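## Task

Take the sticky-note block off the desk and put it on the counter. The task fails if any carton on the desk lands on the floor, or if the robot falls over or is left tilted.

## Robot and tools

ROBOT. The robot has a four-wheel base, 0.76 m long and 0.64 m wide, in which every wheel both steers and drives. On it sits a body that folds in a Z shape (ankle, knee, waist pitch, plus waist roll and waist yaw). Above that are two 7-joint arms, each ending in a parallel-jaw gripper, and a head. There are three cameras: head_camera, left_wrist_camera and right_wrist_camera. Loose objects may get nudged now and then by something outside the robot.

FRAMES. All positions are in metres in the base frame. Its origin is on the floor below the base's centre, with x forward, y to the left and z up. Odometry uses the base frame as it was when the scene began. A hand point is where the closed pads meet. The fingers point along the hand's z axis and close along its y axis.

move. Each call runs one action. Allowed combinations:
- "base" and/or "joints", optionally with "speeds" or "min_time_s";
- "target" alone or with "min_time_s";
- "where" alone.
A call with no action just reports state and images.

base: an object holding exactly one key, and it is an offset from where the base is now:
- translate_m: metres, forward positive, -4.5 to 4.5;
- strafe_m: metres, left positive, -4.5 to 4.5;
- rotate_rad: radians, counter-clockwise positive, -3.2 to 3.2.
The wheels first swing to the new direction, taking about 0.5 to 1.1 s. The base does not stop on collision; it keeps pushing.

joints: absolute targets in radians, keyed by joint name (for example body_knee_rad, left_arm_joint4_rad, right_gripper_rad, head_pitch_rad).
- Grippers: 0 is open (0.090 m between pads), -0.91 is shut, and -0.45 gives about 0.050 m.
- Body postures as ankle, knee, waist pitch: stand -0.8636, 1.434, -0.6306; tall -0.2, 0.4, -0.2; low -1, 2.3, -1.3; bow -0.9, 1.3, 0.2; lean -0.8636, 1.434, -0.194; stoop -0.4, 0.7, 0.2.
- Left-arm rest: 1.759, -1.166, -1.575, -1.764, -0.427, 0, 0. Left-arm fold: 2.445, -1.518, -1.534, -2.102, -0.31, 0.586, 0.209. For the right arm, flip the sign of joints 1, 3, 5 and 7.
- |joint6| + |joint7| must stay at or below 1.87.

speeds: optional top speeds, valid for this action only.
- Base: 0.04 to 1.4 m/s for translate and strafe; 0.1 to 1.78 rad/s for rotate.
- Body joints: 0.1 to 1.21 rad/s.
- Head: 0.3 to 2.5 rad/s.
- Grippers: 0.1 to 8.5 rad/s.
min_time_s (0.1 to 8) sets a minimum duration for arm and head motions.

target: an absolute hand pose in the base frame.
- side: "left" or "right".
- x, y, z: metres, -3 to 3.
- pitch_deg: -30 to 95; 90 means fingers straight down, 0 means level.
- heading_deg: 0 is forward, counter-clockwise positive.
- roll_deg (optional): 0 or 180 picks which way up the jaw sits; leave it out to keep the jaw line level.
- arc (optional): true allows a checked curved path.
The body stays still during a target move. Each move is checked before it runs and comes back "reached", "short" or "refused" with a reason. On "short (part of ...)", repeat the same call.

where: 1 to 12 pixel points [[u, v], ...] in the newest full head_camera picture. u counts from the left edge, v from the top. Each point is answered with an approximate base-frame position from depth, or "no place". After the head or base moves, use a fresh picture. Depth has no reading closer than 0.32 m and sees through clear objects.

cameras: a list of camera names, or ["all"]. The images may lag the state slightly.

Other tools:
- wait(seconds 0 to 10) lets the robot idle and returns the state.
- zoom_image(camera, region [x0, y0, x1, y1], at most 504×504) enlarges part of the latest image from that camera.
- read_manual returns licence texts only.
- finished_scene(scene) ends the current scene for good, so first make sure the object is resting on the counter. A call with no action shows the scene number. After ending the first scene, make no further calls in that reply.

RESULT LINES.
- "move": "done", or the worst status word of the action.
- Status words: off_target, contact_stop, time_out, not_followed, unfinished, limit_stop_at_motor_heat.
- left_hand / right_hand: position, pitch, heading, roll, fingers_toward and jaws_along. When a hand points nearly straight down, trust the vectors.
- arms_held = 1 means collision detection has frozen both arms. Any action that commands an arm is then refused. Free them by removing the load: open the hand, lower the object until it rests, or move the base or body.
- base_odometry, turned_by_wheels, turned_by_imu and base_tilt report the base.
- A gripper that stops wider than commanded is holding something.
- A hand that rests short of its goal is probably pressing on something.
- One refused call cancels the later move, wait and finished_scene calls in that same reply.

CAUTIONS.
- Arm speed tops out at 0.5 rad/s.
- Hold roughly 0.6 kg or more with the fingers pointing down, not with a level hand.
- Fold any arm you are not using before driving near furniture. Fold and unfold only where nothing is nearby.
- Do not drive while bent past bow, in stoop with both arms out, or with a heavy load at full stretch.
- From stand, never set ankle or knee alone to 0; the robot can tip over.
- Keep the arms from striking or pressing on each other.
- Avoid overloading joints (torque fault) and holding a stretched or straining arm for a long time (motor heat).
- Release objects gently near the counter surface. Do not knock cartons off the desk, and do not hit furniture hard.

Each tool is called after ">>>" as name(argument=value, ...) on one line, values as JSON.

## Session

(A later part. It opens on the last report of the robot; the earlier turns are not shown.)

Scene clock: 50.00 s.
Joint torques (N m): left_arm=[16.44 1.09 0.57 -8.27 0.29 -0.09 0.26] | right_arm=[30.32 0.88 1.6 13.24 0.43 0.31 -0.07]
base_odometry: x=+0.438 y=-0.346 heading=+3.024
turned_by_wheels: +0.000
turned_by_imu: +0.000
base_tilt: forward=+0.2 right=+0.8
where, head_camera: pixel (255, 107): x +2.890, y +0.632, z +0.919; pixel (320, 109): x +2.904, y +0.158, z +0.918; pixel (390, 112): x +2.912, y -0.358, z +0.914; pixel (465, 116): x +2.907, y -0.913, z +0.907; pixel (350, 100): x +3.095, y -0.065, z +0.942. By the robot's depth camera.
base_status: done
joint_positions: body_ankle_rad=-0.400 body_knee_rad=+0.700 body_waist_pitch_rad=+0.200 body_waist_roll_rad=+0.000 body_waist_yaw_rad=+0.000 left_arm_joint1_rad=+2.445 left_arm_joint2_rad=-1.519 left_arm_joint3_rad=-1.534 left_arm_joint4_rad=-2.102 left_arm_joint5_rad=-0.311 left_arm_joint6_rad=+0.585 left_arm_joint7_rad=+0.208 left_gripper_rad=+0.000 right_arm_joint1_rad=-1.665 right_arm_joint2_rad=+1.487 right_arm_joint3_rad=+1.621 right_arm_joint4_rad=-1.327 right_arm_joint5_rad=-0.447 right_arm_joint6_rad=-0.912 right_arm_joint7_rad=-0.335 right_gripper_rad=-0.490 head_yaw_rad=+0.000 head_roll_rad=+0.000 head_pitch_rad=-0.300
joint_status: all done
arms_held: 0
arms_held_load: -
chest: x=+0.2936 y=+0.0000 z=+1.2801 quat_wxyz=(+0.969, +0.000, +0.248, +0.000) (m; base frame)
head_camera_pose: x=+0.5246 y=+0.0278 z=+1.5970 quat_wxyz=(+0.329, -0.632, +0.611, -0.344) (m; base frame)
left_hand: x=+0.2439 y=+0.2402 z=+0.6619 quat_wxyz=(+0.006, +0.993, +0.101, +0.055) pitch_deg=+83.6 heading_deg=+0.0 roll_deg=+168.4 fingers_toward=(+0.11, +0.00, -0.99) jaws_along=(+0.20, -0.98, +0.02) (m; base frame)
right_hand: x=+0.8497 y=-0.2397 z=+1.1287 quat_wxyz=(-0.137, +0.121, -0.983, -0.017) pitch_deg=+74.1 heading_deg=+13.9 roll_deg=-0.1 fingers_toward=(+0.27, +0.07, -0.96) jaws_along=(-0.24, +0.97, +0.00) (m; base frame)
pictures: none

Aligned.

>>> move(base={"translate_m":2.32}, speeds={"translate_m":0.9}, joints={"head_pitch_rad":0.1}, cameras=["head_camera"])

>>> move(where=[[300,250],[340,300],[340,200],[200,300],[300,370]])

Scene clock: 57.00 s.
Joint torques (N m): left_arm=[17.13 1.16 0.57 -7.87 0.34 -0.12 0.28] | right_arm=[30.52 0.93 1.49 13.33 0.28 0.33 0.05]
move: done
base_odometry: x=-1.868 y=-0.085 heading=+3.030
turned_by_wheels: +0.006
turned_by_imu: +0.002
base_tilt: forward=+0.3 right=+0.8
base_status: done
joint_positions: body_ankle_rad=-0.400 body_knee_rad=+0.700 body_waist_pitch_rad=+0.200 body_waist_roll_rad=+0.000 body_waist_yaw_rad=+0.000 left_arm_joint1_rad=+2.444 left_arm_joint2_rad=-1.519 left_arm_joint3_rad=-1.534 left_arm_joint4_rad=-2.102 left_arm_joint5_rad=-0.311 left_arm_joint6_rad=+0.585 left_arm_joint7_rad=+0.208 left_gripper_rad=+0.000 right_arm_joint1_rad=-1.665 right_arm_joint2_rad=+1.486 right_arm_joint3_rad=+1.621 right_arm_joint4_rad=-1.327 right_arm_joint5_rad=-0.447 right_arm_joint6_rad=-0.912 right_arm_joint7_rad=-0.335 right_gripper_rad=-0.490 head_yaw_rad=+0.000 head_roll_rad=+0.000 head_pitch_rad=+0.100
joint_status: all done
arms_held: 0
arms_held_load: -
chest: x=+0.2937 y=+0.0000 z=+1.2800 quat_wxyz=(+0.969, +0.000, +0.248, +0.000) (m; base frame)
head_camera_pose: x=+0.5490 y=+0.0277 z=+1.5449 quat_wxyz=(+0.201, -0.688, +0.664, -0.211) (m; base frame)
left_hand: x=+0.2449 y=+0.2400 z=+0.6620 quat_wxyz=(+0.006, +0.993, +0.101, +0.056) pitch_deg=+83.5 heading_deg=-0.2 roll_deg=+168.2 fingers_toward=(+0.11, +0.00, -0.99) jaws_along=(+0.20, -0.98, +0.02) (m; base frame)
right_hand: x=+0.8497 y=-0.2400 z=+1.1287 quat_wxyz=(-0.137, +0.121, -0.983, -0.017) pitch_deg=+74.1 heading_deg=+14.0 roll_deg=+0.0 fingers_toward=(+0.27, +0.07, -0.96) jaws_along=(-0.24, +0.97, +0.00) (m; base frame)
pictures: head_camera
camera_calibration:
head_camera: T_world_to_cam=[[0.0279175, -0.999316, 0.0242574, -0.0251754], [-0.829415, -0.036702, -0.557426, 1.31754], [0.557935, -0.00455755, -0.829872, 0.975824], [0, 0, 0, 1]] pos_world=[0.549042, 0.0276454, 1.54485]

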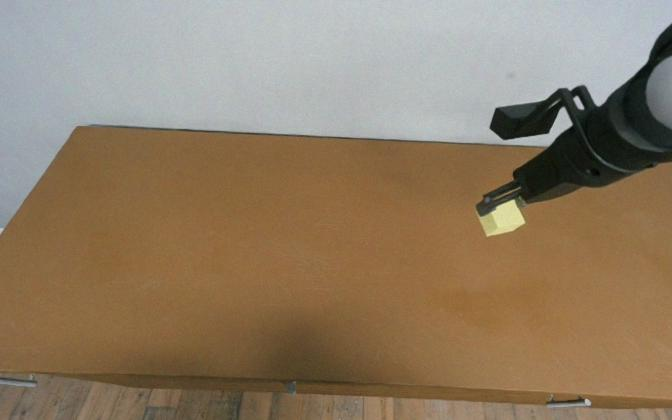

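Scene clock: 57.00 s.
Joint torques (N m): left_arm=[17.13 1.16 0.57 -7.87 0.34 -0.12 0.28] | right_arm=[30.52 0.93 1.49 13.33 0.28 0.33 0.05]
base_odometry: x=-1.868 y=-0.085 heading=+3.030
turned_by_wheels: +0.000
turned_by_imu: +0.000
base_tilt: forward=+0.3 right=+0.8
where, head_camera: pixel (300, 250): x +0.861, y +0.098, z +0.919; pixel (340, 300): x +0.756, y +0.009, z +0.918; pixel (340, 200): x +0.998, y +0.014, z +0.919; pixel (200, 300): x +0.746, y +0.283, z +0.918; pixel (300, 370): x +0.629, y +0.077, z +0.916. By the robot's depth camera.
base_status: done
joint_positions: body_ankle_rad=-0.400 body_knee_rad=+0.700 body_waist_pitch_rad=+0.200 body_waist_roll_rad=+0.000 body_waist_yaw_rad=+0.000 left_arm_joint1_rad=+2.444 left_arm_joint2_rad=-1.519 left_arm_joint3_rad=-1.534 left_arm_joint4_rad=-2.102 left_arm_joint5_rad=-0.311 left_arm_joint6_rad=+0.585 left_arm_joint7_rad=+0.208 left_gripper_rad=+0.000 right_arm_joint1_rad=-1.665 right_arm_joint2_rad=+1.486 right_arm_joint3_rad=+1.621 right_arm_joint4_rad=-1.327 right_arm_joint5_rad=-0.447 right_arm_joint6_rad=-0.912 right_arm_joint7_rad=-0.335 right_gripper_rad=-0.490 head_yaw_rad=+0.000 head_roll_rad=+0.000 head_pitch_rad=+0.100
joint_status: all done
arms_held: 0
arms_held_load: -
chest: x=+0.2937 y=+0.0000 z=+1.2800 quat_wxyz=(+0.969, +0.000, +0.248, +0.000) (m; base frame)
head_camera_pose: x=+0.5490 y=+0.0277 z=+1.5449 quat_wxyz=(+0.201, -0.688, +0.664, -0.211) (m; base frame)
left_hand: x=+0.2449 y=+0.2400 z=+0.6620 quat_wxyz=(+0.006, +0.993, +0.101, +0.056) pitch_deg=+83.5 heading_deg=-0.2 roll_deg=+168.2 fingers_toward=(+0.11, +0.00, -0.99) jaws_along=(+0.20, -0.98, +0.02) (m; base frame)
right_hand: x=+0.8497 y=-0.2400 z=+1.1287 quat_wxyz=(-0.137, +0.121, -0.983, -0.017) pitch_deg=+74.1 heading_deg=+14.0 roll_deg=+0.0 fingers_toward=(+0.27, +0.07, -0.96) jaws_along=(-0.24, +0.97, +0.00) (m; base frame)
pictures: none

>>> move(target={"side":"right","x":0.84,"y":-0.24,"z":0.945,"pitch_deg":83,"heading_deg":14,"roll_deg":0})

>>> move(joints={"right_gripper_rad":-0.2})

>>> move(target={"side":"right","x":0.835,"y":-0.24,"z":1.06,"pitch_deg":77,"heading_deg":14,"roll_deg":0}, cameras=["head_camera"])

Scene clock: 59.67 s.
Joint torques (N m): left_arm=[16.64 0.89 0.45 -7.84 0.34 -0.19 0.25] | right_arm=[31.12 0.91 0.49 10.87 0.34 0.3 0.26]
move: done
base_odometry: x=-1.868 y=-0.085 heading=+3.030
turned_by_wheels: +0.000
turned_by_imu: +0.000
base_tilt: forward=+0.2 right=+0.9
base_status: not commanded
joint_positions: body_ankle_rad=-0.400 body_knee_rad=+0.700 body_waist_pitch_rad=+0.200 body_waist_roll_rad=+0.000 body_waist_yaw_rad=+0.000 left_arm_joint1_rad=+2.444 left_arm_joint2_rad=-1.519 left_arm_joint3_rad=-1.534 left_arm_joint4_rad=-2.102 left_arm_joint5_rad=-0.311 left_arm_joint6_rad=+0.585 left_arm_joint7_rad=+0.208 left_gripper_rad=+0.000 right_arm_joint1_rad=-2.065 right_arm_joint2_rad=+1.528 right_arm_joint3_rad=+1.608 right_arm_joint4_rad=-1.227 right_arm_joint5_rad=-0.371 right_arm_joint6_rad=-0.768 right_arm_joint7_rad=-0.241 right_gripper_rad=-0.489 head_yaw_rad=+0.000 head_roll_rad=+0.000 head_pitch_rad=+0.100
joint_status: not commanded
arms_held: 0
arms_held_load: -
chest: x=+0.2937 y=+0.0000 z=+1.2800 quat_wxyz=(+0.969, +0.000, +0.248, +0.000) (m; base frame)
head_camera_pose: x=+0.5490 y=+0.0277 z=+1.5449 quat_wxyz=(+0.201, -0.688, +0.664, -0.212) (m; base frame)
left_hand: x=+0.2447 y=+0.2400 z=+0.6620 quat_wxyz=(+0.006, +0.993, +0.101, +0.056) pitch_deg=+83.6 heading_deg=-0.2 roll_deg=+168.2 fingers_toward=(+0.11, +0.00, -0.99) jaws_along=(+0.20, -0.98, +0.02) (m; base frame)
right_hand: x=+0.8418 y=-0.2404 z=+0.9482 quat_wxyz=(-0.063, +0.121, -0.991, -0.008) pitch_deg=+82.7 heading_deg=+14.0 roll_deg=+0.0 fingers_toward=(+0.12, +0.03, -0.99) jaws_along=(-0.24, +0.97, +0.00) (m; base frame)
right_hand_status: reached (straight line, to end with the hand's camera side forward, planned for 1.2 s): 4 mm and 0.3 deg off.
pictures: none

Scene clock: 60.70 s.
Joint torques (N m): left_arm=[16.52 1.14 0.5 -7.79 0.27 -0.15 0.23] | right_arm=[33.32 1.08 0.54 11.14 0.44 0.23 0.15]
move: done
base_odometry: x=-1.868 y=-0.085 heading=+3.030
turned_by_wheels: +0.000
turned_by_imu: +0.000
base_tilt: forward=+0.2 right=+0.8
base_status: not commanded
joint_positions: body_ankle_rad=-0.400 body_knee_rad=+0.700 body_waist_pitch_rad=+0.200 body_waist_roll_rad=+0.000 body_waist_yaw_rad=+0.000 left_arm_joint1_rad=+2.444 left_arm_joint2_rad=-1.519 left_arm_joint3_rad=-1.534 left_arm_joint4_rad=-2.102 left_arm_joint5_rad=-0.311 left_arm_joint6_rad=+0.585 left_arm_joint7_rad=+0.208 left_gripper_rad=+0.000 right_arm_joint1_rad=-2.069 right_arm_joint2_rad=+1.528 right_arm_joint3_rad=+1.608 right_arm_joint4_rad=-1.228 right_arm_joint5_rad=-0.371 right_arm_joint6_rad=-0.768 right_arm_joint7_rad=-0.241 right_gripper_rad=-0.201 head_yaw_rad=+0.000 head_roll_rad=+0.000 head_pitch_rad=+0.100
joint_status: all done
arms_held: 0
arms_held_load: -
chest: x=+0.2937 y=+0.0000 z=+1.2800 quat_wxyz=(+0.969, +0.000, +0.248, +0.000) (m; base frame)
head_camera_pose: x=+0.5490 y=+0.0277 z=+1.5449 quat_wxyz=(+0.201, -0.688, +0.664, -0.212) (m; base frame)
left_hand: x=+0.2447 y=+0.2400 z=+0.6620 quat_wxyz=(+0.006, +0.993, +0.101, +0.056) pitch_deg=+83.6 heading_deg=-0.2 roll_deg=+168.2 fingers_toward=(+0.11, +0.00, -0.99) jaws_along=(+0.20, -0.98, +0.02) (m; base frame)
right_hand: x=+0.8403 y=-0.2403 z=+0.9458 quat_wxyz=(-0.061, +0.121, -0.991, -0.008) pitch_deg=+82.9 heading_deg=+14.4 roll_deg=+0.5 fingers_toward=(+0.12, +0.03, -0.99) jaws_along=(-0.24, +0.97, +0.00) (m; base frame)
pictures: none

Scene clock: 62.20 s.
Joint torques (N m): left_arm=[16.32 0.92 0.38 -7.89 0.35 -0.15 0.24] | right_arm=[30.78 -0.14 1.08 11.99 -0.45 -0.01 -0.35]
move: done
base_odometry: x=-1.868 y=-0.085 heading=+3.030
turned_by_wheels: +0.000
turned_by_imu: +0.000
base_tilt: forward=+0.3 right=+0.8
base_status: not commanded
joint_positions: body_ankle_rad=-0.400 body_knee_rad=+0.700 body_waist_pitch_rad=+0.200 body_waist_roll_rad=+0.000 body_waist_yaw_rad=+0.000 left_arm_joint1_rad=+2.444 left_arm_joint2_rad=-1.519 left_arm_joint3_rad=-1.534 left_arm_joint4_rad=-2.102 left_arm_joint5_rad=-0.311 left_arm_joint6_rad=+0.585 left_arm_joint7_rad=+0.208 left_gripper_rad=+0.000 right_arm_joint1_rad=-1.752 right_arm_joint2_rad=+1.503 right_arm_joint3_rad=+1.608 right_arm_joint4_rad=-1.410 right_arm_joint5_rad=-0.391 right_arm_joint6_rad=-0.799 right_arm_joint7_rad=-0.268 right_gripper_rad=-0.200 head_yaw_rad=+0.000 head_roll_rad=+0.000 head_pitch_rad=+0.100
joint_status: not commanded
arms_held: 0
arms_held_load: -
chest: x=+0.2937 y=+0.0000 z=+1.2800 quat_wxyz=(+0.969, +0.000, +0.248, +0.000) (m; base frame)
head_camera_pose: x=+0.5490 y=+0.0277 z=+1.5449 quat_wxyz=(+0.201, -0.688, +0.664, -0.212) (m; base frame)
left_hand: x=+0.2447 y=+0.2400 z=+0.6620 quat_wxyz=(+0.006, +0.993, +0.101, +0.056) pitch_deg=+83.6 heading_deg=-0.2 roll_deg=+168.2 fingers_toward=(+0.11, +0.00, -0.99) jaws_along=(+0.20, -0.98, +0.02) (m; base frame)
right_hand: x=+0.8349 y=-0.2396 z=+1.0590 quat_wxyz=(-0.112, +0.121, -0.986, -0.013) pitch_deg=+77.1 heading_deg=+13.8 roll_deg=-0.3 fingers_toward=(+0.22, +0.05, -0.97) jaws_along=(-0.24, +0.97, +0.00) (m; base frame)
right_hand_status: reached (straight line, to end with the hand's camera side forward, planned for 1.0 s): 1 mm and 0.1 deg off.
pictures: head_camera
camera_calibration:
head_camera: T_world_to_cam=[[0.027915, -0.999316, 0.024262, -0.0251812], [-0.829338, -0.0367032, -0.55754, 1.31767], [0.55805, -0.00455766, -0.829795, 0.975641], [0, 0, 0, 1]] pos_world=[0.549042, 0.0276454, 1.54485]

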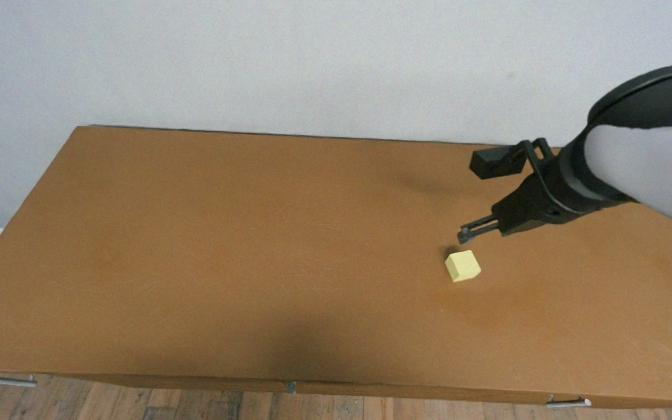

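>>> finished_scene(scene=3)

The scene is finished: the task was done.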